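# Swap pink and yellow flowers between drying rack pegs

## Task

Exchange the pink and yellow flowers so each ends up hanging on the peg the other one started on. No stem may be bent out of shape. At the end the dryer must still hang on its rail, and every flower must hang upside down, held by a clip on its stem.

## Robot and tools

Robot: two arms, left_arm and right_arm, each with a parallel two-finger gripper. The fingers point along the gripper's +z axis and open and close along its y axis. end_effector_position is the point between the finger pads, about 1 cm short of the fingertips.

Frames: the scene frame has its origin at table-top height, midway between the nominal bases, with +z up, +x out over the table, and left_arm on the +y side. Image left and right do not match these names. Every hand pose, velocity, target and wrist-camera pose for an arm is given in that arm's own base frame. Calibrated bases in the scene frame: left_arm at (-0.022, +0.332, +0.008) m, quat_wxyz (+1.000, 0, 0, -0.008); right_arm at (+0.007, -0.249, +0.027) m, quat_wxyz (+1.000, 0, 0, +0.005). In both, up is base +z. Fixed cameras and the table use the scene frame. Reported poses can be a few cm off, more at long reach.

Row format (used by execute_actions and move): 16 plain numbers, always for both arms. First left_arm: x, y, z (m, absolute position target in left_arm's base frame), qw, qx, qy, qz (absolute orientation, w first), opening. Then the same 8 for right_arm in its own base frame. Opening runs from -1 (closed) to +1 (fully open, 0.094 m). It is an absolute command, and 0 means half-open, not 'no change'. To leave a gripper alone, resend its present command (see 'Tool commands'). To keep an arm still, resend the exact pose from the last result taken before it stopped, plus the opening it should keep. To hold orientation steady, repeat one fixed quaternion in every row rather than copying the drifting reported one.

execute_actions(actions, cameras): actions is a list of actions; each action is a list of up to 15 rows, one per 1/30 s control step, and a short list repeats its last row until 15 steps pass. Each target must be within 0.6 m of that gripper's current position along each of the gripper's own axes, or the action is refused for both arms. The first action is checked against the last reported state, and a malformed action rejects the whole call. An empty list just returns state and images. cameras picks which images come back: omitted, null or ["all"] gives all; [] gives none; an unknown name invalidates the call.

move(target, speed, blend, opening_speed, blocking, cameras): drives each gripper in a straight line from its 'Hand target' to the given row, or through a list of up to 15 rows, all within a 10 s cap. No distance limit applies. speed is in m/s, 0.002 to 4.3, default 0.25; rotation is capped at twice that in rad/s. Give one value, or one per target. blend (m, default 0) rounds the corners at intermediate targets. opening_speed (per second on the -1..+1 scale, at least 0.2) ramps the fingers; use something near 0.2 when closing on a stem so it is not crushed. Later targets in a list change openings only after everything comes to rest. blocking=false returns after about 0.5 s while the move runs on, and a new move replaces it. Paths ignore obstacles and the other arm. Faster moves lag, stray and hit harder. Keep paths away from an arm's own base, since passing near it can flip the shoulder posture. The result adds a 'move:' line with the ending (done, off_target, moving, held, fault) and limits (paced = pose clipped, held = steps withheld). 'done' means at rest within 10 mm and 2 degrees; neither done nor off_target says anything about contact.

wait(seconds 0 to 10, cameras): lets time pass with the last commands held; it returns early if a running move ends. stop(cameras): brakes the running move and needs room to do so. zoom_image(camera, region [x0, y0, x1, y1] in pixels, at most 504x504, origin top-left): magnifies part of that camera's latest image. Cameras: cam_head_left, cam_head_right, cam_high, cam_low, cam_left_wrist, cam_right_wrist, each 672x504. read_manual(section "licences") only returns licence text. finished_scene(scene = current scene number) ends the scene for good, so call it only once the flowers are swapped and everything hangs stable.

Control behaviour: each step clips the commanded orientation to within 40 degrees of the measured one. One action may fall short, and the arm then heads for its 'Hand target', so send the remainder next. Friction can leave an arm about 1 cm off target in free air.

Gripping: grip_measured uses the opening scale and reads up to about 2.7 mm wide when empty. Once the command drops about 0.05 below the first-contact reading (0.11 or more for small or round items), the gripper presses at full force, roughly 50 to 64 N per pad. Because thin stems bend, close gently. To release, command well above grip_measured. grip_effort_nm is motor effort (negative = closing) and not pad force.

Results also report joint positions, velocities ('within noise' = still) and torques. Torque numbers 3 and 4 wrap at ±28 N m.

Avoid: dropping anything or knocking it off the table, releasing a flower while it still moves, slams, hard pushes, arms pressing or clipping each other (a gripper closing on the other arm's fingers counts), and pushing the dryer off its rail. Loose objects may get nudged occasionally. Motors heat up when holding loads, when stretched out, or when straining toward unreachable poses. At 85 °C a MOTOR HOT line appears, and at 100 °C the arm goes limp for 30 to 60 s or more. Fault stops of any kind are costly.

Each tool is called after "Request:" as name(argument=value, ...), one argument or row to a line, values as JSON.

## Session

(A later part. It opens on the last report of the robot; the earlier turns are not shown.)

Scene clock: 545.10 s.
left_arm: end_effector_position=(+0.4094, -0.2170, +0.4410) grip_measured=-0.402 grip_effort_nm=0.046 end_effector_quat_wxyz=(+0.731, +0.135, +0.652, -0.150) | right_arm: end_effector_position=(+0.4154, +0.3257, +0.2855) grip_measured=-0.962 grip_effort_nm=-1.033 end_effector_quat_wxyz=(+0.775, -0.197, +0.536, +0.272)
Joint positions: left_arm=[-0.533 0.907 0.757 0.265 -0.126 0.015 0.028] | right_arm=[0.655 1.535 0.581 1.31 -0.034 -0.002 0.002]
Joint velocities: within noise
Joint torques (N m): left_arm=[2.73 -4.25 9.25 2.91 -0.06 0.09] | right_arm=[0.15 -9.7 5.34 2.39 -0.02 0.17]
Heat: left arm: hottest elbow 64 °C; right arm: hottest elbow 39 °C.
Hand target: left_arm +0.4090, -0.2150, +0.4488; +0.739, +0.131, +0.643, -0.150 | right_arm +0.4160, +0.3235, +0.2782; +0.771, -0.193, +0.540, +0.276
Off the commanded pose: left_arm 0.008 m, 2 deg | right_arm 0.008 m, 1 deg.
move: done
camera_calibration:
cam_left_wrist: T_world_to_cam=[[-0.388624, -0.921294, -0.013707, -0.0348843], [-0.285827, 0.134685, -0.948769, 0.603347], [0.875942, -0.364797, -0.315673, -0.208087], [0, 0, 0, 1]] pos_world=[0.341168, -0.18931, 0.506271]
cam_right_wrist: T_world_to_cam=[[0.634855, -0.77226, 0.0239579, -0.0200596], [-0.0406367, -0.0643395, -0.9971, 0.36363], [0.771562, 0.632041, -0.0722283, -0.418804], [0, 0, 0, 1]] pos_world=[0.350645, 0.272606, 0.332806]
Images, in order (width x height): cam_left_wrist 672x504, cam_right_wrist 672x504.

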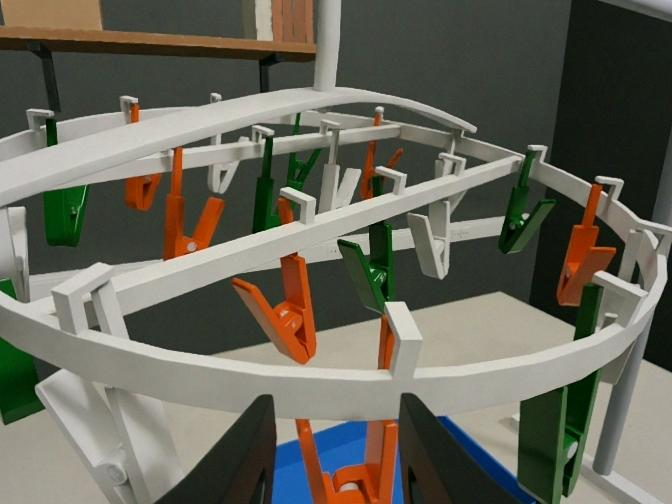

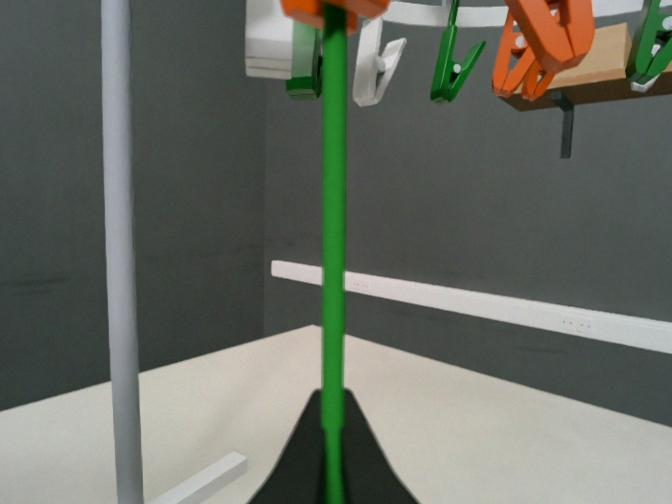

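Request:
move(
  target=[
    [0.409,-0.2150,0.426,0.7396,0.1306,0.643,-0.1502,-0.4,0.416,0.3235,0.278,0.771,-0.1935,0.5404,0.276,-0.98],
    [0.424,-0.2205,0.426,0.7396,0.1306,0.643,-0.1502,-0.4,0.416,0.3235,0.278,0.771,-0.1935,0.5404,0.276,-0.98],
  ],
  speed=0.06,
  cameras=["cam_left_wrist","cam_right_wrist"],
)

Request:
zoom_image(
  camera="cam_left_wrist",
  region=[230, 340, 450, 504],
)

Scene clock: 548.70 s.
left_arm: end_effector_position=(+0.4185, -0.2227, +0.4094) grip_measured=-0.402 grip_effort_nm=0.046 end_effector_quat_wxyz=(+0.727, +0.137, +0.656, -0.150) | right_arm: end_effector_position=(+0.4154, +0.3257, +0.2855) grip_measured=-0.962 grip_effort_nm=-1.033 end_effector_quat_wxyz=(+0.775, -0.197, +0.536, +0.272)
Joint positions: left_arm=[-0.532 0.96 0.708 0.355 -0.122 0.015 0.028] | right_arm=[0.655 1.535 0.581 1.31 -0.034 -0.002 0.002]
Joint velocities: within noise
Joint torques (N m): left_arm=[3.43 -3.96 10.62 2.95 0.14 0.08] | right_arm=[0.26 -9.7 5.3 2.43 -0.02 0.17]
Heat: left arm: hottest elbow 63 °C; right arm: hottest elbow 39 °C.
Hand target: left_arm +0.4234, -0.2203, +0.4259; +0.740, +0.131, +0.643, -0.150 | right_arm +0.4160, +0.3235, +0.2782; +0.771, -0.193, +0.540, +0.276
Off the commanded pose: left_arm 0.018 m, 2 deg | right_arm 0.008 m, 1 deg.
move: off_target (left_arm)
camera_calibration:
cam_left_wrist: T_world_to_cam=[[-0.391572, -0.920014, -0.0156527, -0.0347172], [-0.294134, 0.14127, -0.945266, 0.580272], [0.871869, -0.365536, -0.325925, -0.222376], [0, 0, 0, 1]] pos_world=[0.350966, -0.195202, 0.47549]
cam_right_wrist: T_world_to_cam=[[0.634855, -0.77226, 0.0239579, -0.0200596], [-0.0406367, -0.0643395, -0.9971, 0.36363], [0.771562, 0.632041, -0.0722283, -0.418804], [0, 0, 0, 1]] pos_world=[0.350645, 0.272606, 0.332806]
Images, in order (width x height): cam_left_wrist 672x504, cam_right_wrist 672x504.

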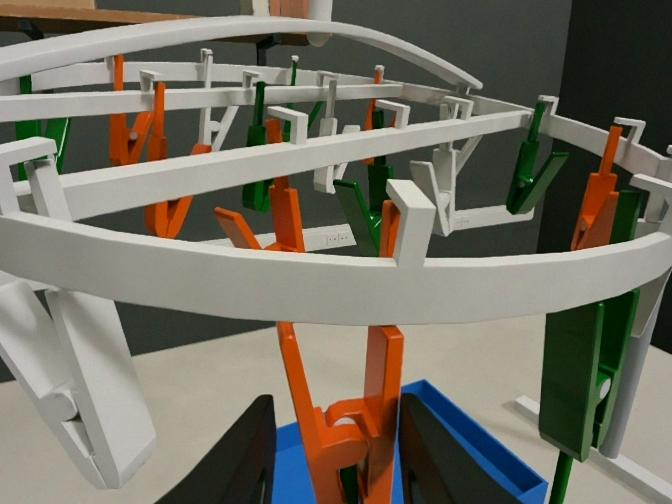

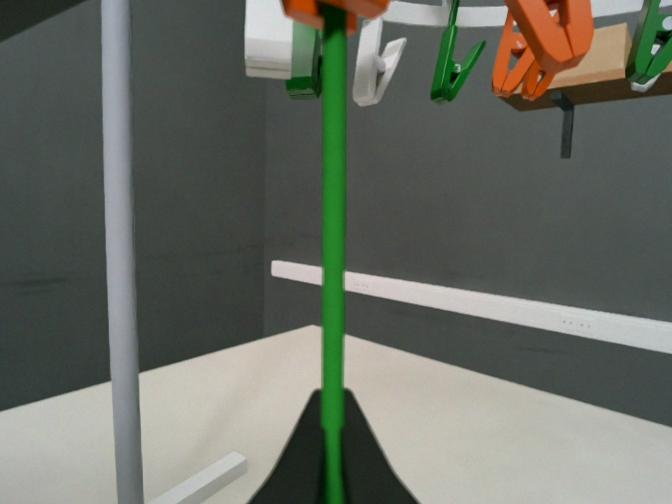

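Scaled by 2.291 from the camera's 672x504 image, which has a finer 960x720 frame.

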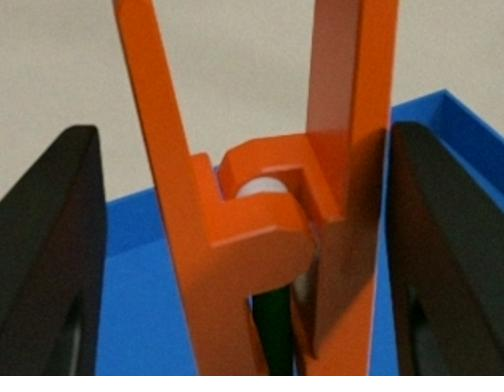

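Request:
move(
  target=[
    [0.424,-0.2220,0.452,0.7396,0.1306,0.643,-0.1502,-0.4,0.416,0.3235,0.278,0.771,-0.1935,0.5404,0.276,-0.98],
  ],
  speed=0.06,
  cameras=["cam_left_wrist"],
)

Scene clock: 554.23 s.
left_arm: end_effector_position=(+0.4206, -0.2239, +0.4112) grip_measured=-0.402 grip_effort_nm=0.046 end_effector_quat_wxyz=(+0.719, +0.140, +0.664, -0.147) | right_arm: end_effector_position=(+0.4154, +0.3257, +0.2855) grip_measured=-0.962 grip_effort_nm=-1.038 end_effector_quat_wxyz=(+0.775, -0.197, +0.536, +0.272)
Joint positions: left_arm=[-0.532 0.96 0.728 0.311 -0.122 0.015 0.028] | right_arm=[0.655 1.535 0.581 1.31 -0.034 -0.002 0.002]
Joint velocities: within noise
Joint torques (N m): left_arm=[2.96 -5.42 13.19 1.72 -0.03 0.09] | right_arm=[0.09 -9.52 5.34 2.35 -0.05 0.17]
Heat: left arm: hottest elbow 64 °C; right arm: hottest elbow 38 °C.
Hand target: left_arm +0.4218, -0.2210, +0.4513; +0.740, +0.131, +0.643, -0.150 | right_arm +0.4160, +0.3235, +0.2782; +0.771, -0.193, +0.540, +0.276
Off the commanded pose: left_arm 0.041 m, 4 deg | right_arm 0.008 m, 1 deg.
move: off_target (left_arm)
camera_calibration:
cam_left_wrist: T_world_to_cam=[[-0.391921, -0.919808, -0.0187258, -0.0334964], [-0.313631, 0.152715, -0.937184, 0.590134], [0.864889, -0.361429, -0.348333, -0.211016], [0, 0, 0, 1]] pos_world=[0.354462, -0.1972, 0.478933]
Images, in order (width x height): cam_left_wrist 672x504.

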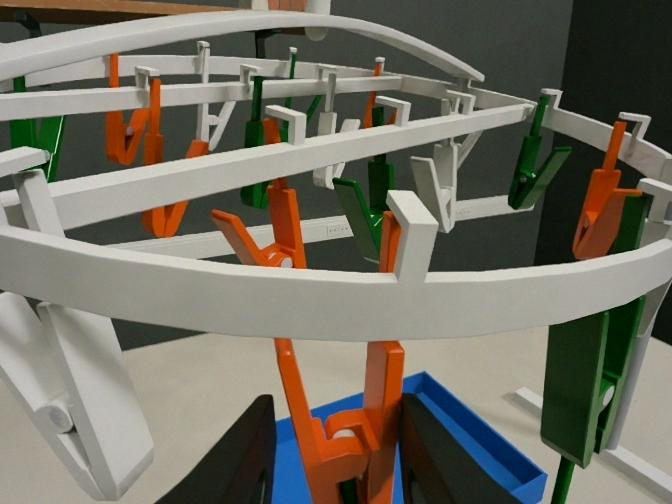

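Request:
move(
  target=[
    [0.424,-0.2240,0.463,0.7396,0.1306,0.643,-0.1502,-0.4,0.416,0.3235,0.278,0.771,-0.1935,0.5404,0.276,-0.98],
    [0.434,-0.2285,0.464,0.7396,0.1306,0.643,-0.1502,-0.4,0.416,0.3235,0.278,0.771,-0.1935,0.5404,0.276,-0.98],
  ],
  speed=0.06,
  cameras=["cam_left_wrist"],
)

Request:
zoom_image(
  camera="cam_left_wrist",
  region=[230, 340, 450, 504],
)

Scene clock: 558.30 s.
left_arm: end_effector_position=(+0.4253, -0.2260, +0.4260) grip_measured=-0.402 grip_effort_nm=0.051 end_effector_quat_wxyz=(+0.722, +0.138, +0.662, -0.147) | right_arm: end_effector_position=(+0.4150, +0.3254, +0.2866) grip_measured=-0.962 grip_effort_nm=-1.033 end_effector_quat_wxyz=(+0.776, -0.196, +0.534, +0.273)
Joint positions: left_arm=[-0.532 0.968 0.768 0.285 -0.126 0.016 0.028] | right_arm=[0.655 1.535 0.581 1.315 -0.034 -0.002 0.002]
Joint velocities: within noise
Joint torques (N m): left_arm=[2.84 -3.96 13.82 1.98 0.04 0.08] | right_arm=[0.15 -9.99 5.3 2.19 -0.03 0.19]
Heat: left arm: hottest elbow 64 °C; right arm: hottest elbow 38 °C.
Hand target: left_arm +0.4314, -0.2273, +0.4631; +0.740, +0.131, +0.643, -0.150 | right_arm +0.4159, +0.3234, +0.2782; +0.771, -0.193, +0.540, +0.276
Off the commanded pose: left_arm 0.039 m, 3 deg | right_arm 0.009 m, 1 deg.
move: off_target (left_arm)
camera_calibration:
cam_left_wrist: T_world_to_cam=[[-0.388612, -0.921225, -0.0180256, -0.0352951], [-0.309256, 0.148836, -0.93926, 0.603972], [0.867953, -0.359433, -0.342734, -0.213949], [0, 0, 0, 1]] pos_world=[0.358764, -0.199308, 0.493322]
Images, in order (width x height): cam_left_wrist 672x504.

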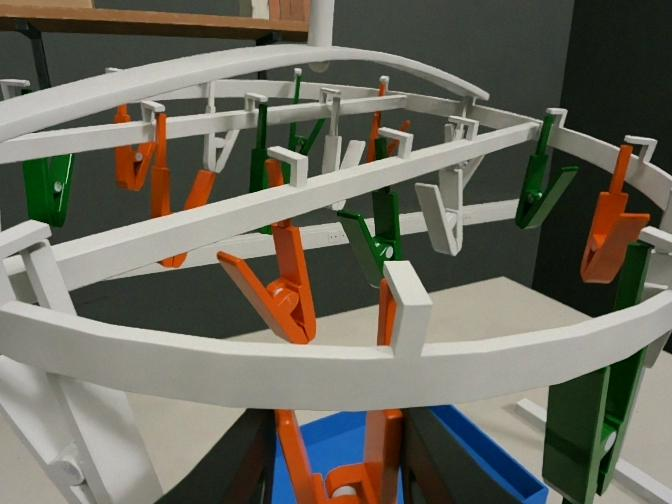

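Scaled by 2.291 from the camera's 672x504 image, which has a finer 960x720 frame.

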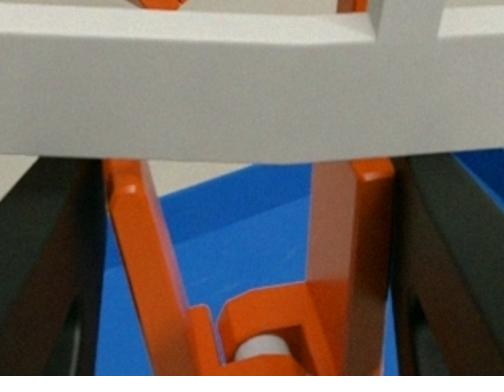

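Request:
move(
  target=[0.434,-0.2285,0.464,0.7396,0.1306,0.643,-0.1502,-0.65,0.416,0.3235,0.278,0.771,-0.1935,0.5404,0.276,-0.98],
  opening_speed=0.3,
  cameras=["cam_left_wrist","cam_right_wrist"],
)

Request:
zoom_image(
  camera="cam_right_wrist",
  region=[230, 0, 450, 164],
)

Scene clock: 562.37 s.
left_arm: end_effector_position=(+0.4256, -0.2261, +0.4288) grip_measured=-0.591 grip_effort_nm=-1.018 end_effector_quat_wxyz=(+0.723, +0.137, +0.661, -0.147) | right_arm: end_effector_position=(+0.4150, +0.3254, +0.2866) grip_measured=-0.962 grip_effort_nm=-1.038 end_effector_quat_wxyz=(+0.776, -0.196, +0.534, +0.273)
Joint positions: left_arm=[-0.532 0.968 0.773 0.285 -0.126 0.016 0.019] | right_arm=[0.655 1.535 0.581 1.315 -0.034 -0.002 0.002]
Joint velocities: within noise
Joint torques (N m): left_arm=[2.84 -3.9 13.6 1.96 0.04 0.08] | right_arm=[0.09 -9.88 5.31 2.21 -0.04 0.17]
Heat: left arm: hottest elbow 65 °C; right arm: hottest elbow 38 °C.
Hand target: left_arm +0.4317, -0.2274, +0.4633; +0.740, +0.131, +0.643, -0.150 | right_arm +0.4159, +0.3234, +0.2782; +0.771, -0.193, +0.540, +0.276
Off the commanded pose: left_arm 0.036 m, 3 deg | right_arm 0.009 m, 1 deg.
move: off_target (left_arm)
camera_calibration:
cam_left_wrist: T_world_to_cam=[[-0.388563, -0.921258, -0.0173931, -0.0356265], [-0.305537, 0.14663, -0.940822, 0.605283], [0.86929, -0.360255, -0.338453, -0.215775], [0, 0, 0, 1]] pos_world=[0.358664, -0.199308, 0.495814]
cam_right_wrist: T_world_to_cam=[[0.634741, -0.772349, 0.0241191, -0.0200597], [-0.0366754, -0.0612895, -0.997446, 0.362283], [0.771854, 0.632235, -0.0672292, -0.419929], [0, 0, 0, 1]] pos_world=[0.350143, 0.272205, 0.33361]
Images, in order (width x height): cam_left_wrist 672x504, cam_right_wrist 672x504.

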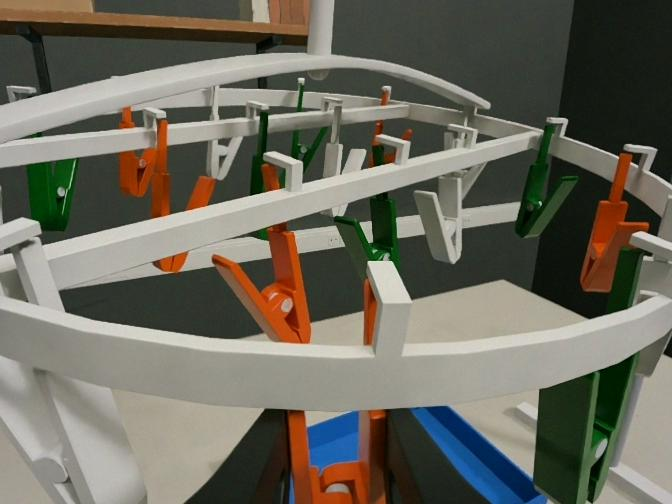

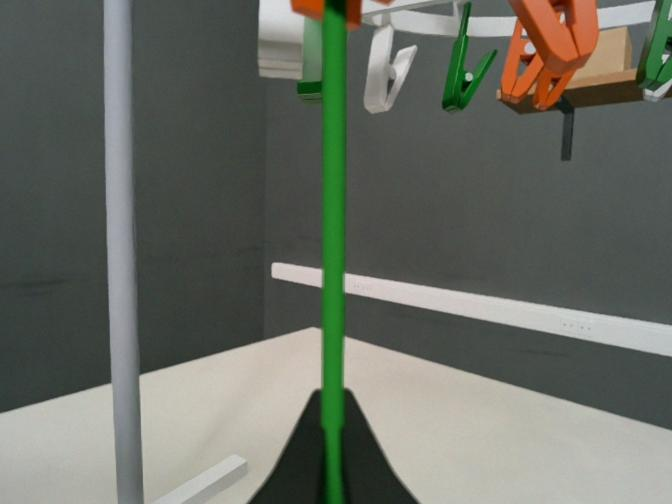

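Scaled by 2.291 from the camera's 672x504 image, which has a finer 960x720 frame.

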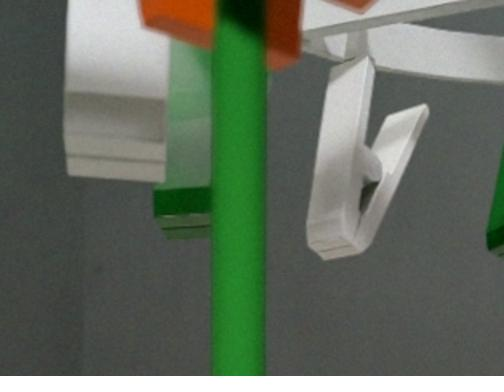

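Request:
move(
  target=[0.434,-0.2285,0.464,0.7396,0.1306,0.643,-0.1502,-0.65,0.416,0.3235,0.258,0.771,-0.1935,0.5404,0.276,-0.98],
  speed=0.05,
  cameras=["cam_left_wrist","cam_right_wrist"],
)

Request:
zoom_image(
  camera="cam_right_wrist",
  region=[230, 0, 450, 164],
)

Scene clock: 565.23 s.
left_arm: end_effector_position=(+0.4256, -0.2261, +0.4290) grip_measured=-0.593 grip_effort_nm=-1.062 end_effector_quat_wxyz=(+0.723, +0.137, +0.661, -0.147) | right_arm: end_effector_position=(+0.4160, +0.3262, +0.2659) grip_measured=-0.962 grip_effort_nm=-1.023 end_effector_quat_wxyz=(+0.775, -0.197, +0.535, +0.272)
Joint positions: left_arm=[-0.532 0.968 0.773 0.285 -0.126 0.016 0.019] | right_arm=[0.655 1.599 0.572 1.384 -0.034 -0.002 0.002]
Joint velocities: within noise
Joint torques (N m): left_arm=[2.84 -3.9 13.56 1.99 0.03 0.08] | right_arm=[0.5 -10.29 4.68 2.48 -0.04 0.17]
Heat: left arm: hottest elbow 66 °C; right arm: hottest elbow 38 °C.
Hand target: left_arm +0.4318, -0.2275, +0.4632; +0.740, +0.131, +0.643, -0.150 | right_arm +0.4160, +0.3235, +0.2582; +0.771, -0.194, +0.540, +0.276
Off the commanded pose: left_arm 0.036 m, 3 deg | right_arm 0.008 m, 1 deg.
move: off_target (left_arm)
camera_calibration:
cam_left_wrist: T_world_to_cam=[[-0.38853, -0.921271, -0.0174278, -0.0356206], [-0.305175, 0.146502, -0.94096, 0.605383], [0.869433, -0.360273, -0.338069, -0.215953], [0, 0, 0, 1]] pos_world=[0.358664, -0.199308, 0.496013]
cam_right_wrist: T_world_to_cam=[[0.634801, -0.772303, 0.0239976, -0.0196321], [-0.0403041, -0.0641118, -0.997129, 0.344077], [0.771624, 0.632011, -0.0718252, -0.421208], [0, 0, 0, 1]] pos_world=[0.351345, 0.273106, 0.313307]
Images, in order (width x height): cam_left_wrist 672x504, cam_right_wrist 672x504.

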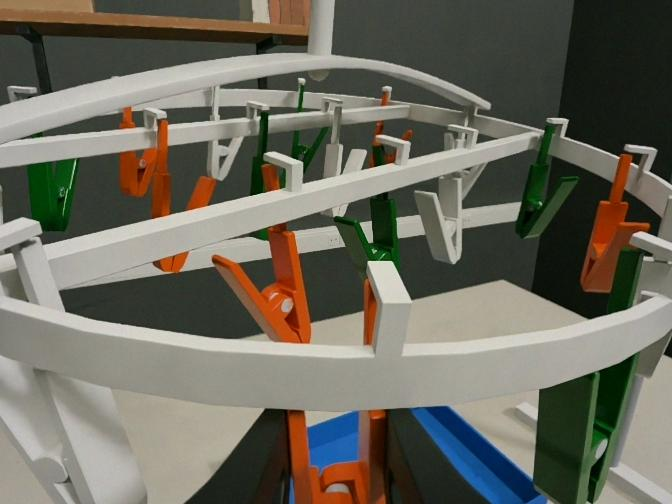

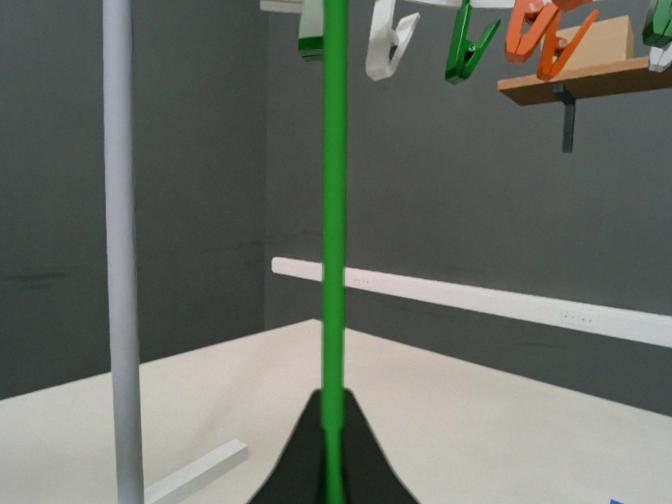

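Scaled by 2.291 from the camera's 672x504 image, which has a finer 960x720 frame.

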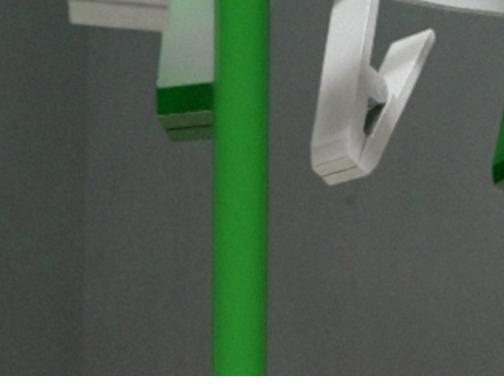

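Request:
move(
  target=[0.434,-0.2285,0.464,0.7396,0.1306,0.643,-0.1502,-0.65,0.416,0.3235,0.230,0.771,-0.1935,0.5404,0.276,-0.98],
  speed=0.06,
  cameras=["cam_right_wrist","cam_low"],
)

Scene clock: 568.60 s.
left_arm: end_effector_position=(+0.4256, -0.2261, +0.4290) grip_measured=-0.593 grip_effort_nm=-1.062 end_effector_quat_wxyz=(+0.723, +0.137, +0.661, -0.147) | right_arm: end_effector_position=(+0.4163, +0.3264, +0.2370) grip_measured=-0.963 grip_effort_nm=-1.033 end_effector_quat_wxyz=(+0.774, -0.197, +0.536, +0.272)
Joint positions: left_arm=[-0.532 0.968 0.773 0.285 -0.126 0.016 0.019] | right_arm=[0.655 1.697 0.563 1.489 -0.034 -0.002 0.002]
Joint velocities: within noise
Joint torques (N m): left_arm=[2.84 -3.9 13.57 1.98 0.03 0.08] | right_arm=[0.26 -10.99 3.97 2.48 -0.03 0.18]
Heat: left arm: hottest elbow 66 °C; right arm: hottest elbow 38 °C.
Hand target: left_arm +0.4318, -0.2275, +0.4632; +0.740, +0.131, +0.643, -0.150 | right_arm +0.4160, +0.3235, +0.2301; +0.771, -0.194, +0.540, +0.276
Off the commanded pose: left_arm 0.036 m, 3 deg | right_arm 0.008 m, 1 deg.
move: off_target (left_arm)
camera_calibration:
cam_right_wrist: T_world_to_cam=[[0.634815, -0.772293, 0.0239339, -0.0189503], [-0.0415052, -0.0650151, -0.997021, 0.315933], [0.771549, 0.63193, -0.0733268, -0.423307], [0, 0, 0, 1]] pos_world=[0.351745, 0.273406, 0.284406]
Images, in order (width x height): cam_low 672x504, cam_right_wrist 672x504.

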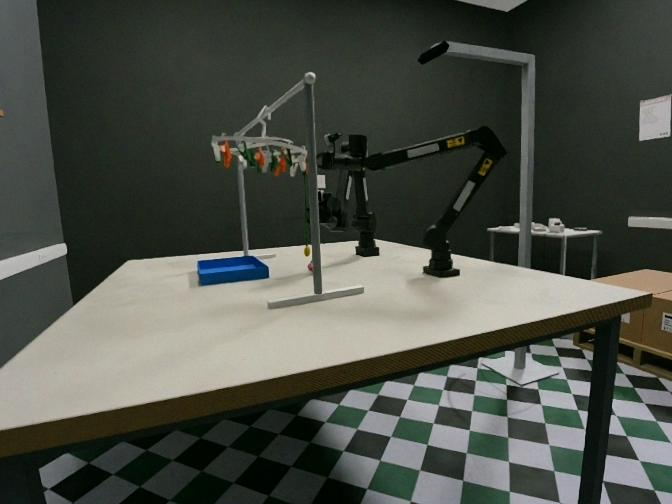

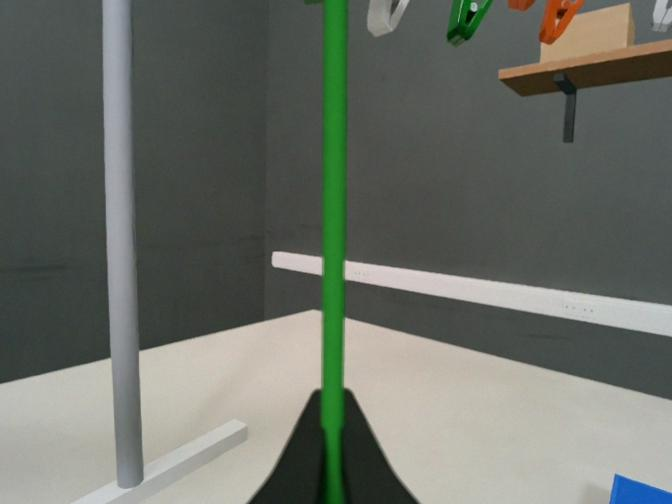

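Request:
move(
  target=[
    [0.434,-0.2285,0.464,0.7396,0.1306,0.643,-0.1502,-0.65,0.338,0.2605,0.25,0.771,-0.1935,0.5404,0.276,-0.98],
    [0.434,-0.2285,0.464,0.7396,0.1306,0.643,-0.1502,-0.05,0.338,0.2605,0.25,0.771,-0.1935,0.5404,0.276,-0.98],
    [0.335,-0.1865,0.455,0.7396,0.1306,0.643,-0.1502,-0.05,0.338,0.2605,0.26,0.771,-0.1935,0.5404,0.276,-0.98],
  ],
  speed=[0.1,0.1,0.12],
  opening_speed=0.5,
  cameras=["cam_head_left","cam_left_wrist","cam_right_wrist","cam_low"],
)

Scene clock: 578.97 s.
left_arm: end_effector_position=(+0.3382, -0.1843, +0.4538) grip_measured=-0.052 grip_effort_nm=0.046 end_effector_quat_wxyz=(+0.740, +0.125, +0.643, -0.151) | right_arm: end_effector_position=(+0.3367, +0.2644, +0.2605) grip_measured=-0.963 grip_effort_nm=-1.038 end_effector_quat_wxyz=(+0.773, -0.199, +0.536, +0.273)
Joint positions: left_arm=[-0.58 0.65 0.664 0.129 -0.185 0.017 0.045] | right_arm=[0.65 1.395 0.299 1.449 -0.043 0 0.002]
Joint velocities: within noise
Joint torques (N m): left_arm=[1.61 -1.67 9.32 1.65 -0.05 0.16] | right_arm=[-0.15 -7.18 4.62 1.59 -0.07 0.2]
Heat: left arm: hottest elbow 66 °C; right arm: hottest elbow 37 °C.
Hand target: left_arm +0.3350, -0.1865, +0.4550; +0.740, +0.131, +0.643, -0.150 | right_arm +0.3380, +0.2605, +0.2599; +0.771, -0.193, +0.540, +0.276
Off the commanded pose: left_arm 0.004 m, 1 deg | right_arm 0.004 m, 1 deg.
move: done; target 2's new opening was sent with left_arm's hand 0.036 m and 3 deg from that target
camera_calibration:
cam_left_wrist: T_world_to_cam=[[-0.37772, -0.925914, -0.00339817, -0.0414822], [-0.266549, 0.11225, -0.957262, 0.583871], [0.886724, -0.360671, -0.289201, -0.144705], [0, 0, 0, 1]] pos_world=[0.268275, -0.15614, 0.516928]
cam_right_wrist: T_world_to_cam=[[0.637871, -0.76973, 0.0252442, -0.0189244], [-0.0419694, -0.0674723, -0.996838, 0.332813], [0.768999, 0.634794, -0.0753437, -0.320297], [0, 0, 0, 1]] pos_world=[0.272347, 0.211212, 0.308106]
Images, in order (width x height): cam_head_left 672x504, cam_low 672x504, cam_left_wrist 672x504, cam_right_wrist 672x504.

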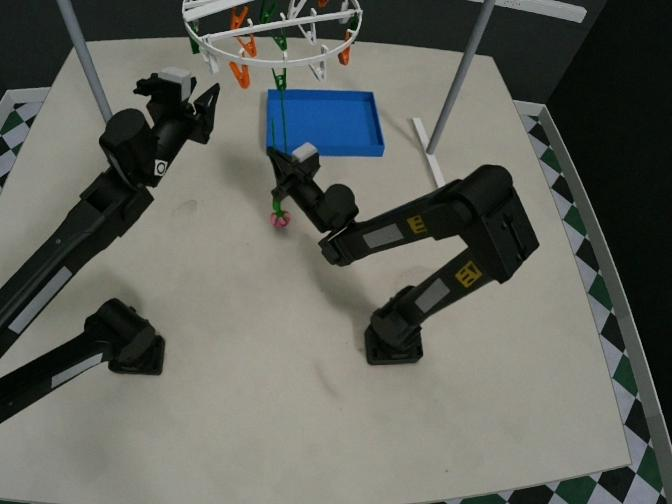

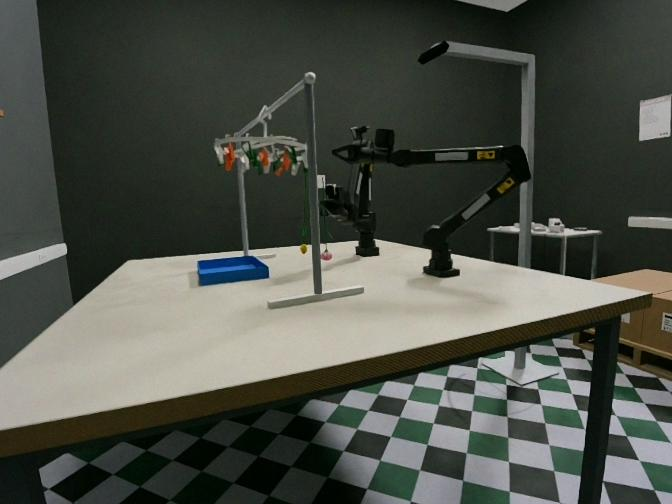

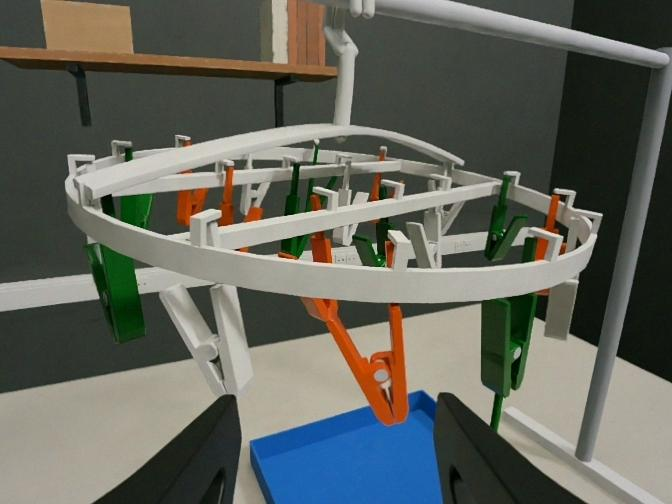

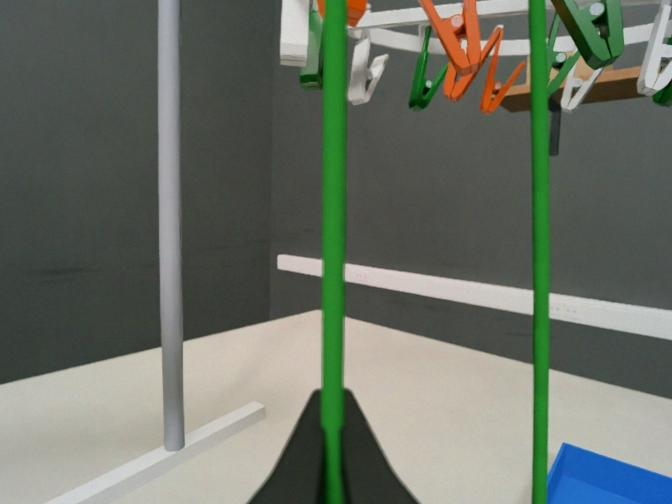

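Request:
move(
  target=[0.300,-0.222,0.25,0.7817,0.2017,0.4980,-0.3166,-0.2,0.338,0.2605,0.305,0.7585,-0.2167,0.5311,0.3095,-0.98],
  speed=0.15,
  cameras=["cam_head_left","cam_left_wrist","cam_right_wrist"],
)

Scene clock: 589.63 s.
left_arm: end_effector_position=(+0.2978, -0.2246, +0.2482) grip_measured=-0.198 grip_effort_nm=-0.120 end_effector_quat_wxyz=(+0.762, +0.215, +0.527, -0.307) | right_arm: end_effector_position=(+0.3279, +0.2584, +0.2846) grip_measured=-0.963 grip_effort_nm=-1.033 end_effector_quat_wxyz=(+0.748, -0.227, +0.544, +0.304)
Joint positions: left_arm=[-0.551 1.335 0.155 1.546 0.205 -0.073 0.038] | right_arm=[0.597 1.196 0.299 1.212 -0.175 0.048 0.002]
Joint velocities: within noise
Joint torques (N m): left_arm=[3.31 -3.31 4.31 2.51 0.1 -0.07] | right_arm=[-0.09 -5.19 9.29 1.48 -0.03 0.2]
Heat: left arm: hottest elbow 63 °C; right arm: hottest elbow 36 °C.
Hand target: left_arm +0.2999, -0.2220, +0.2506; +0.766, +0.210, +0.524, -0.308 | right_arm +0.3371, +0.2599, +0.3049; +0.759, -0.217, +0.531, +0.309
Off the commanded pose: left_arm 0.004 m, 4 deg | right_arm 0.023 m, 2 deg.
joint sent to its limit (left arm) — joint 4 (wrist pitch), upper limit. The joint targets are off in orientation, not in position.
move: off_target (left_arm, right_arm)
camera_calibration:
cam_left_wrist: T_world_to_cam=[[-0.687803, -0.725729, -0.0156158, 0.0455212], [-0.0441063, 0.0632546, -0.997022, 0.3135], [0.724556, -0.685066, -0.075516, -0.260455], [0, 0, 0, 1]] pos_world=[0.233851, -0.165223, 0.293609]
cam_right_wrist: T_world_to_cam=[[0.703639, -0.710318, 0.018466, -0.0534548], [-0.070919, -0.0960631, -0.992846, 0.371834], [0.70701, 0.697295, -0.117969, -0.291527], [0, 0, 0, 1]] pos_world=[0.270095, 0.20103, 0.33577]
Images, in order (width x height): cam_head_left 672x504, cam_left_wrist 672x504, cam_right_wrist 672x504.

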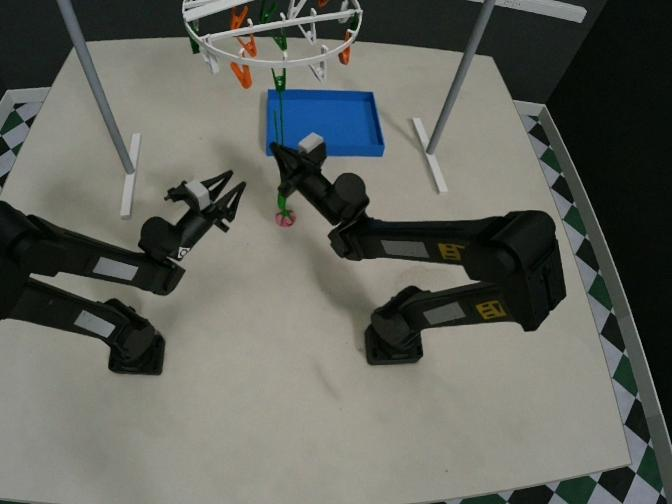

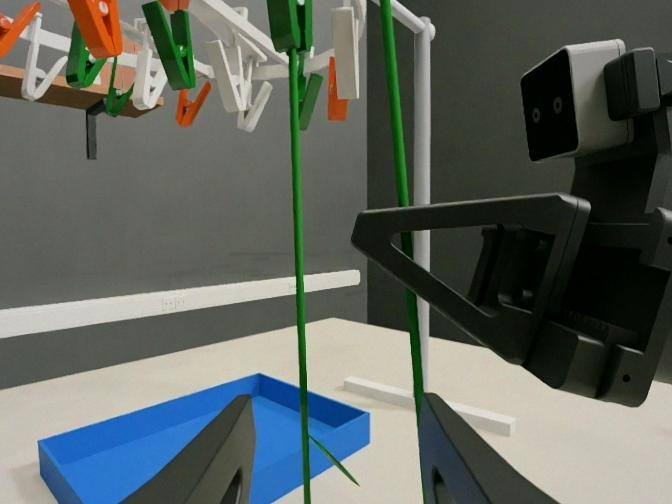

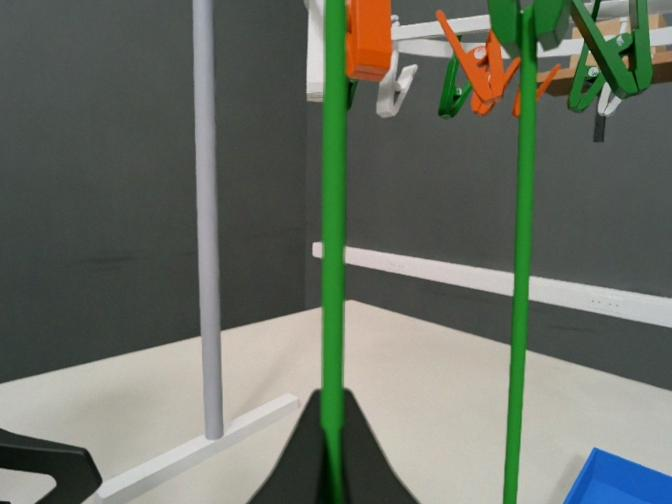

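Request:
zoom_image(
  camera="cam_left_wrist",
  region=[340, 210, 480, 310],
)

Scaled by 3.600 from the camera's 672x504 image, which has a finer 960x720 frame.

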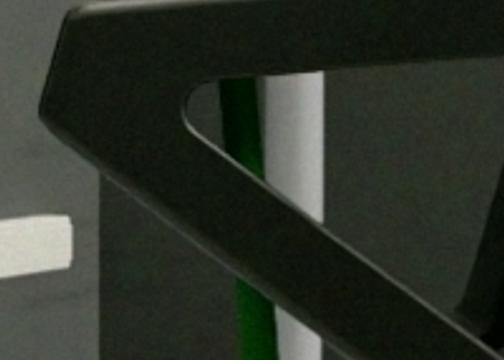

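Request:
move(
  target=[0.278,-0.243,0.285,0.7817,0.2017,0.4980,-0.3166,-0.2,0.338,0.2605,0.345,0.7585,-0.2167,0.5311,0.3095,-0.98],
  speed=0.1,
  cameras=["cam_left_wrist"],
)

Scene clock: 606.37 s.
left_arm: end_effector_position=(+0.2770, -0.2382, +0.2746) grip_measured=-0.198 grip_effort_nm=-0.115 end_effector_quat_wxyz=(+0.775, +0.200, +0.509, -0.316) | right_arm: end_effector_position=(+0.3274, +0.2580, +0.3202) grip_measured=-0.963 grip_effort_nm=-1.033 end_effector_quat_wxyz=(+0.748, -0.227, +0.545, +0.304)
Joint positions: left_arm=[-0.669 1.217 0.155 1.478 0.085 -0.05 0.038] | right_arm=[0.597 1.053 0.347 1.018 -0.175 0.049 0.002]
Joint velocities: within noise
Joint torques (N m): left_arm=[1.85 -4.54 6.27 1.35 -0.1 0.19] | right_arm=[-0.38 -3.72 11.06 1.52 -0.03 0.17]
Heat: left arm: hottest elbow 56 °C; right arm: hottest elbow 37 °C.
Hand target: left_arm +0.2778, -0.2428, +0.2851; +0.782, +0.202, +0.498, -0.317 | right_arm +0.3367, +0.2596, +0.3449; +0.759, -0.217, +0.531, +0.309
Off the commanded pose: left_arm 0.012 m, 1 deg | right_arm 0.027 m, 2 deg.
move: off_target (left_arm, right_arm)
camera_calibration:
cam_left_wrist: T_world_to_cam=[[-0.686355, -0.727267, 0.000726592, 0.0166402], [-0.0154329, 0.0135658, -0.999789, 0.320724], [0.727103, -0.686221, -0.0205348, -0.268739], [0, 0, 0, 1]] pos_world=[0.211771, -0.176663, 0.315125]
Images, in order (width x height): cam_left_wrist 672x504.

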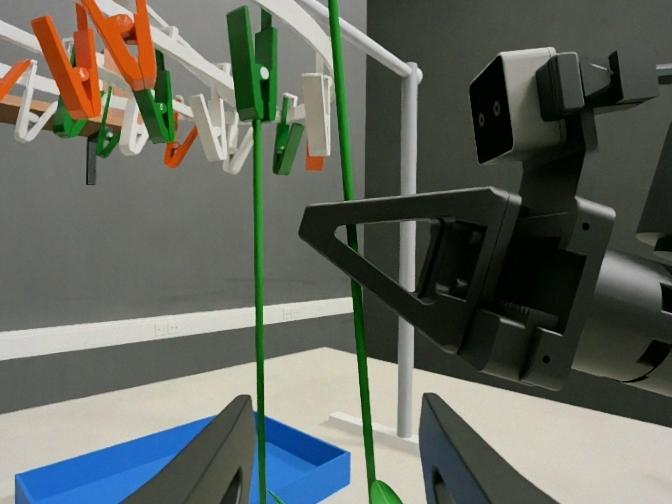

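Request:
move(
  target=[0.321,-0.298,0.284,0.7817,0.2017,0.4980,-0.3166,-0.2,0.338,0.2605,0.345,0.7585,-0.2167,0.5311,0.3095,-0.98],
  speed=0.08,
  cameras=["cam_left_wrist","cam_right_wrist"],
)

Scene clock: 617.23 s.
left_arm: end_effector_position=(+0.3168, -0.2890, +0.2703) grip_measured=-0.198 grip_effort_nm=-0.120 end_effector_quat_wxyz=(+0.770, +0.203, +0.517, -0.314) | right_arm: end_effector_position=(+0.3274, +0.2580, +0.3199) grip_measured=-0.963 grip_effort_nm=-1.028 end_effector_quat_wxyz=(+0.747, -0.227, +0.546, +0.304)
Joint positions: left_arm=[-0.725 1.403 0.311 1.485 0.034 -0.026 0.038] | right_arm=[0.597 1.053 0.347 1.017 -0.175 0.049 0.002]
Joint velocities: within noise
Joint torques (N m): left_arm=[1.79 -4.72 7.17 2.66 -0.08 0.15] | right_arm=[-0.21 -3.72 11.07 1.59 -0.03 0.18]
Heat: left arm: hottest elbow 54 °C; right arm: hottest elbow 40 °C.
Hand target: left_arm +0.3205, -0.2975, +0.2837; +0.781, +0.202, +0.498, -0.317 | right_arm +0.3368, +0.2596, +0.3449; +0.759, -0.217, +0.531, +0.309
Off the commanded pose: left_arm 0.017 m, 3 deg | right_arm 0.027 m, 2 deg.
move: off_target (left_arm, right_arm)
camera_calibration:
cam_left_wrist: T_world_to_cam=[[-0.686188, -0.727424, 0.000331597, 0.00696205], [-0.0302907, 0.0281181, -0.999146, 0.326448], [0.726793, -0.685612, -0.0413285, -0.32677], [0, 0, 0, 1]] pos_world=[0.25216, -0.228152, 0.312662]
cam_right_wrist: T_world_to_cam=[[0.703915, -0.710086, 0.0168078, -0.0537609], [-0.0747345, -0.0975756, -0.992418, 0.408297], [0.706342, 0.697322, -0.121753, -0.285329], [0, 0, 0, 1]] pos_world=[0.269896, 0.200631, 0.371366]
Images, in order (width x height): cam_left_wrist 672x504, cam_right_wrist 672x504.

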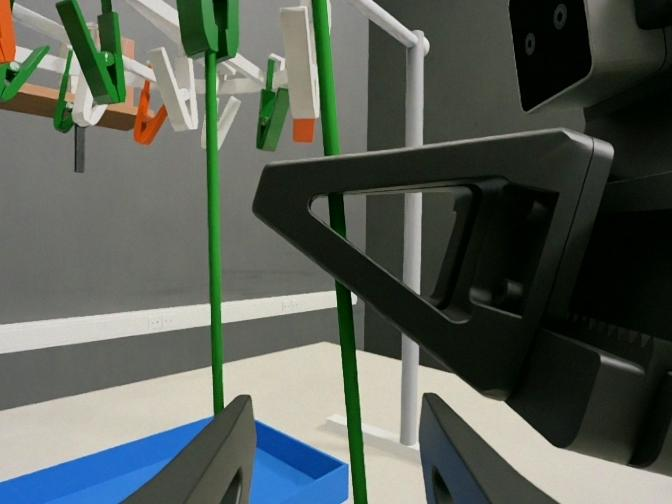

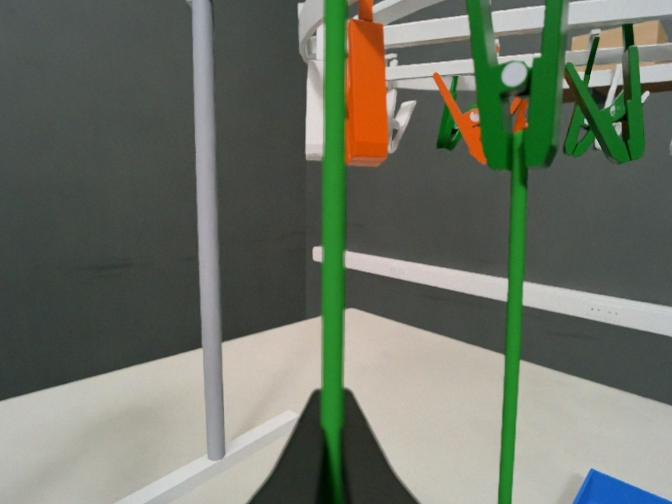

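Request:
move(
  target=[0.346,-0.327,0.282,0.7817,0.2017,0.4980,-0.3166,-0.2,0.338,0.2605,0.345,0.7585,-0.2167,0.5311,0.3095,-0.98],
  speed=0.06,
  cameras=["cam_left_wrist","cam_right_wrist"],
)

Scene clock: 622.07 s.
left_arm: end_effector_position=(+0.3417, -0.3173, +0.2703) grip_measured=-0.198 grip_effort_nm=-0.115 end_effector_quat_wxyz=(+0.772, +0.203, +0.514, -0.314) | right_arm: end_effector_position=(+0.3274, +0.2580, +0.3199) grip_measured=-0.963 grip_effort_nm=-1.033 end_effector_quat_wxyz=(+0.747, -0.227, +0.546, +0.304)
Joint positions: left_arm=[-0.74 1.498 0.411 1.487 0.02 -0.019 0.038] | right_arm=[0.597 1.053 0.347 1.017 -0.175 0.049 0.002]
Joint velocities: within noise
Joint torques (N m): left_arm=[1.73 -6.01 7.24 2.41 -0.06 0.16] | right_arm=[-0.32 -3.55 11.11 1.55 -0.02 0.19]
Heat: left arm: hottest elbow 53 °C; right arm: hottest elbow 42 °C.
Hand target: left_arm +0.3455, -0.3266, +0.2818; +0.782, +0.202, +0.498, -0.317 | right_arm +0.3367, +0.2596, +0.3449; +0.759, -0.217, +0.531, +0.309
Off the commanded pose: left_arm 0.016 m, 2 deg | right_arm 0.027 m, 2 deg.
move: off_target (left_arm, right_arm)
camera_calibration:
cam_left_wrist: T_world_to_cam=[[-0.685854, -0.727739, -0.000770941, 0.00364143], [-0.0249589, 0.0245812, -0.999386, 0.325168], [0.727311, -0.685414, -0.0350227, -0.366075], [0, 0, 0, 1]] pos_world=[0.276864, -0.256256, 0.31215]
cam_right_wrist: T_world_to_cam=[[0.703915, -0.710086, 0.0168078, -0.0537609], [-0.0747345, -0.0975756, -0.992418, 0.408297], [0.706342, 0.697322, -0.121753, -0.285329], [0, 0, 0, 1]] pos_world=[0.269896, 0.200631, 0.371366]
Images, in order (width x height): cam_left_wrist 672x504, cam_right_wrist 672x504.

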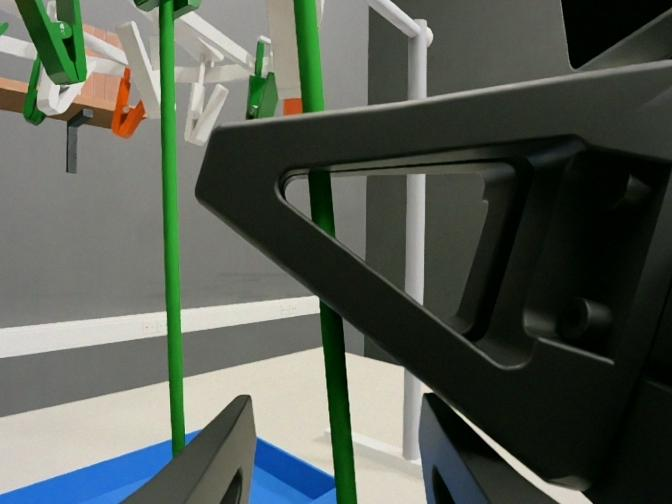

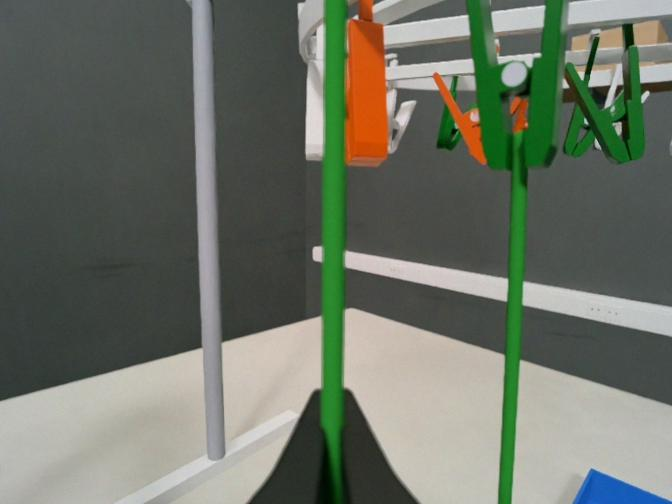

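Request:
zoom_image(
  camera="cam_left_wrist",
  region=[230, 360, 450, 504],
)

Scaled by 2.291 from the camera's 672x504 image, which has a finer 960x720 frame.

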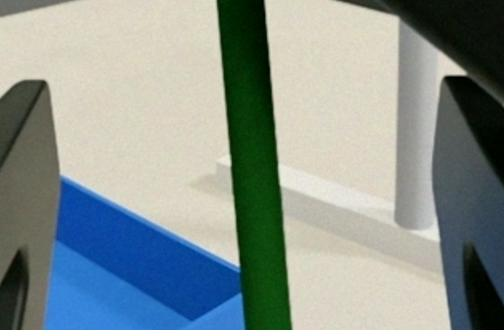

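Request:
move(
  target=[0.357,-0.338,0.281,0.7817,0.2017,0.4980,-0.3166,-0.2,0.338,0.2605,0.345,0.7585,-0.2167,0.5311,0.3095,-0.98],
  speed=0.05,
  cameras=["cam_left_wrist"],
)

Request:
zoom_image(
  camera="cam_left_wrist",
  region=[230, 360, 450, 504],
)

Scene clock: 626.33 s.
left_arm: end_effector_position=(+0.3526, -0.3263, +0.2691) grip_measured=-0.199 grip_effort_nm=-0.115 end_effector_quat_wxyz=(+0.773, +0.201, +0.514, -0.313) | right_arm: end_effector_position=(+0.3278, +0.2576, +0.3199) grip_measured=-0.963 grip_effort_nm=-1.033 end_effector_quat_wxyz=(+0.747, -0.226, +0.546, +0.304)
Joint positions: left_arm=[-0.74 1.535 0.448 1.487 0.017 -0.018 0.038] | right_arm=[0.595 1.053 0.347 1.017 -0.176 0.049 0.002]
Joint velocities: within noise
Joint torques (N m): left_arm=[1.73 -6.53 7.47 2.22 0.01 0.18] | right_arm=[-0.21 -3.66 11.07 1.62 -0.03 0.18]
Heat: left arm: hottest elbow 53 °C; right arm: hottest elbow 43 °C.
Hand target: left_arm +0.3565, -0.3374, +0.2809; +0.782, +0.201, +0.498, -0.317 | right_arm +0.3367, +0.2597, +0.3449; +0.758, -0.217, +0.531, +0.309
Off the commanded pose: left_arm 0.017 m, 2 deg | right_arm 0.027 m, 2 deg.
move: off_target (left_arm, right_arm)
camera_calibration:
cam_left_wrist: T_world_to_cam=[[-0.683317, -0.730122, -0.000183158, 0.00259077], [-0.0246455, 0.0233163, -0.999424, 0.323946], [0.729706, -0.682919, -0.0339267, -0.380575], [0, 0, 0, 1]] pos_world=[0.287462, -0.265564, 0.310848]
Images, in order (width x height): cam_left_wrist 672x504.

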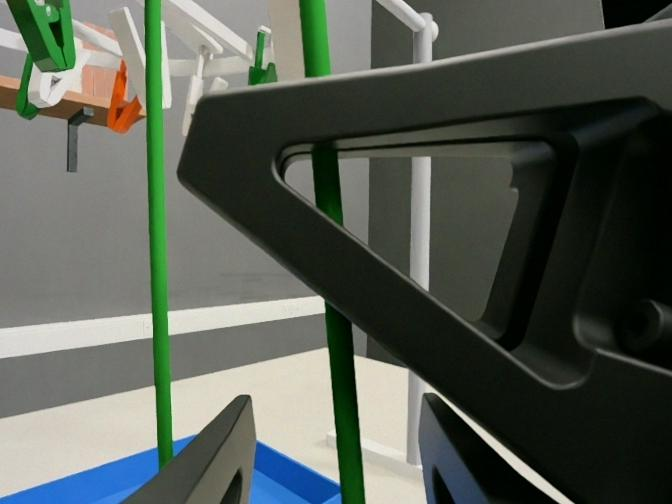

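Scaled by 2.291 from the camera's 672x504 image, which has a finer 960x720 frame.

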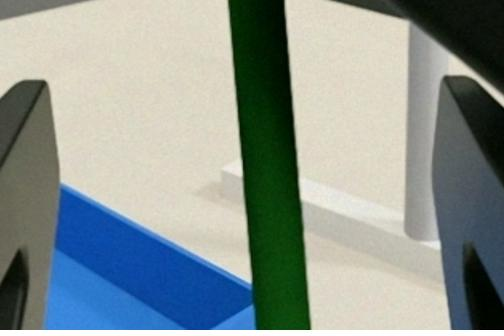

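Request:
move(
  target=[0.3575,-0.3445,0.281,0.7817,0.2017,0.4980,-0.3166,-0.2,0.338,0.2605,0.345,0.7585,-0.2167,0.5311,0.3095,-0.98],
  speed=0.05,
  cameras=["cam_left_wrist"],
)

Request:
zoom_image(
  camera="cam_left_wrist",
  region=[230, 360, 450, 504],
)

Scene clock: 630.33 s.
left_arm: end_effector_position=(+0.3556, -0.3278, +0.2691) grip_measured=-0.199 grip_effort_nm=-0.100 end_effector_quat_wxyz=(+0.774, +0.197, +0.516, -0.311) | right_arm: end_effector_position=(+0.3288, +0.2563, +0.3199) grip_measured=-0.963 grip_effort_nm=-1.033 end_effector_quat_wxyz=(+0.748, -0.225, +0.546, +0.303)
Joint positions: left_arm=[-0.743 1.542 0.457 1.487 0.003 -0.018 0.038] | right_arm=[0.591 1.053 0.347 1.017 -0.176 0.049 0.002]
Joint velocities: within noise
Joint torques (N m): left_arm=[0.97 -6.53 7.75 2.09 0.09 0.24] | right_arm=[0.15 -3.66 11.1 1.57 -0.03 0.19]
Heat: left arm: hottest elbow 53 °C; right arm: hottest elbow 44 °C.
Hand target: left_arm +0.3567, -0.3438, +0.2809; +0.782, +0.202, +0.498, -0.317 | right_arm +0.3368, +0.2596, +0.3449; +0.758, -0.217, +0.531, +0.310
Off the commanded pose: left_arm 0.021 m, 2 deg | right_arm 0.027 m, 2 deg.
move: off_target (left_arm, right_arm)
camera_calibration:
cam_left_wrist: T_world_to_cam=[[-0.676053, -0.736834, 0.00529354, -0.00271313], [-0.0276418, 0.0181814, -0.999453, 0.323459], [0.736334, -0.675829, -0.0326591, -0.38413], [0, 0, 0, 1]] pos_world=[0.289955, -0.267486, 0.310751]
Images, in order (width x height): cam_left_wrist 672x504.

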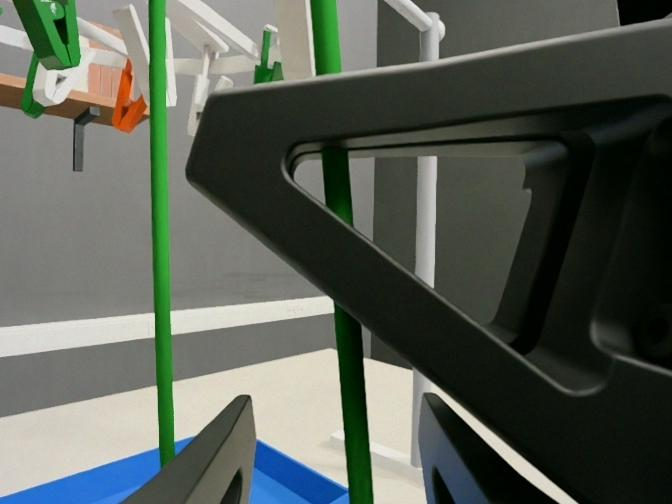

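Scaled by 2.291 from the camera's 672x504 image, which has a finer 960x720 frame.

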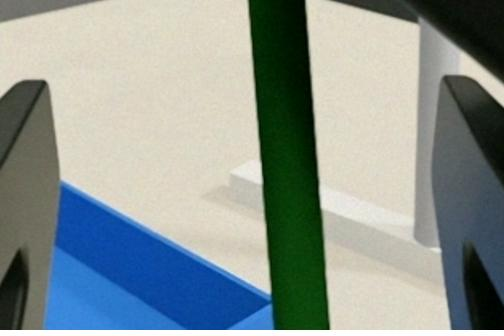

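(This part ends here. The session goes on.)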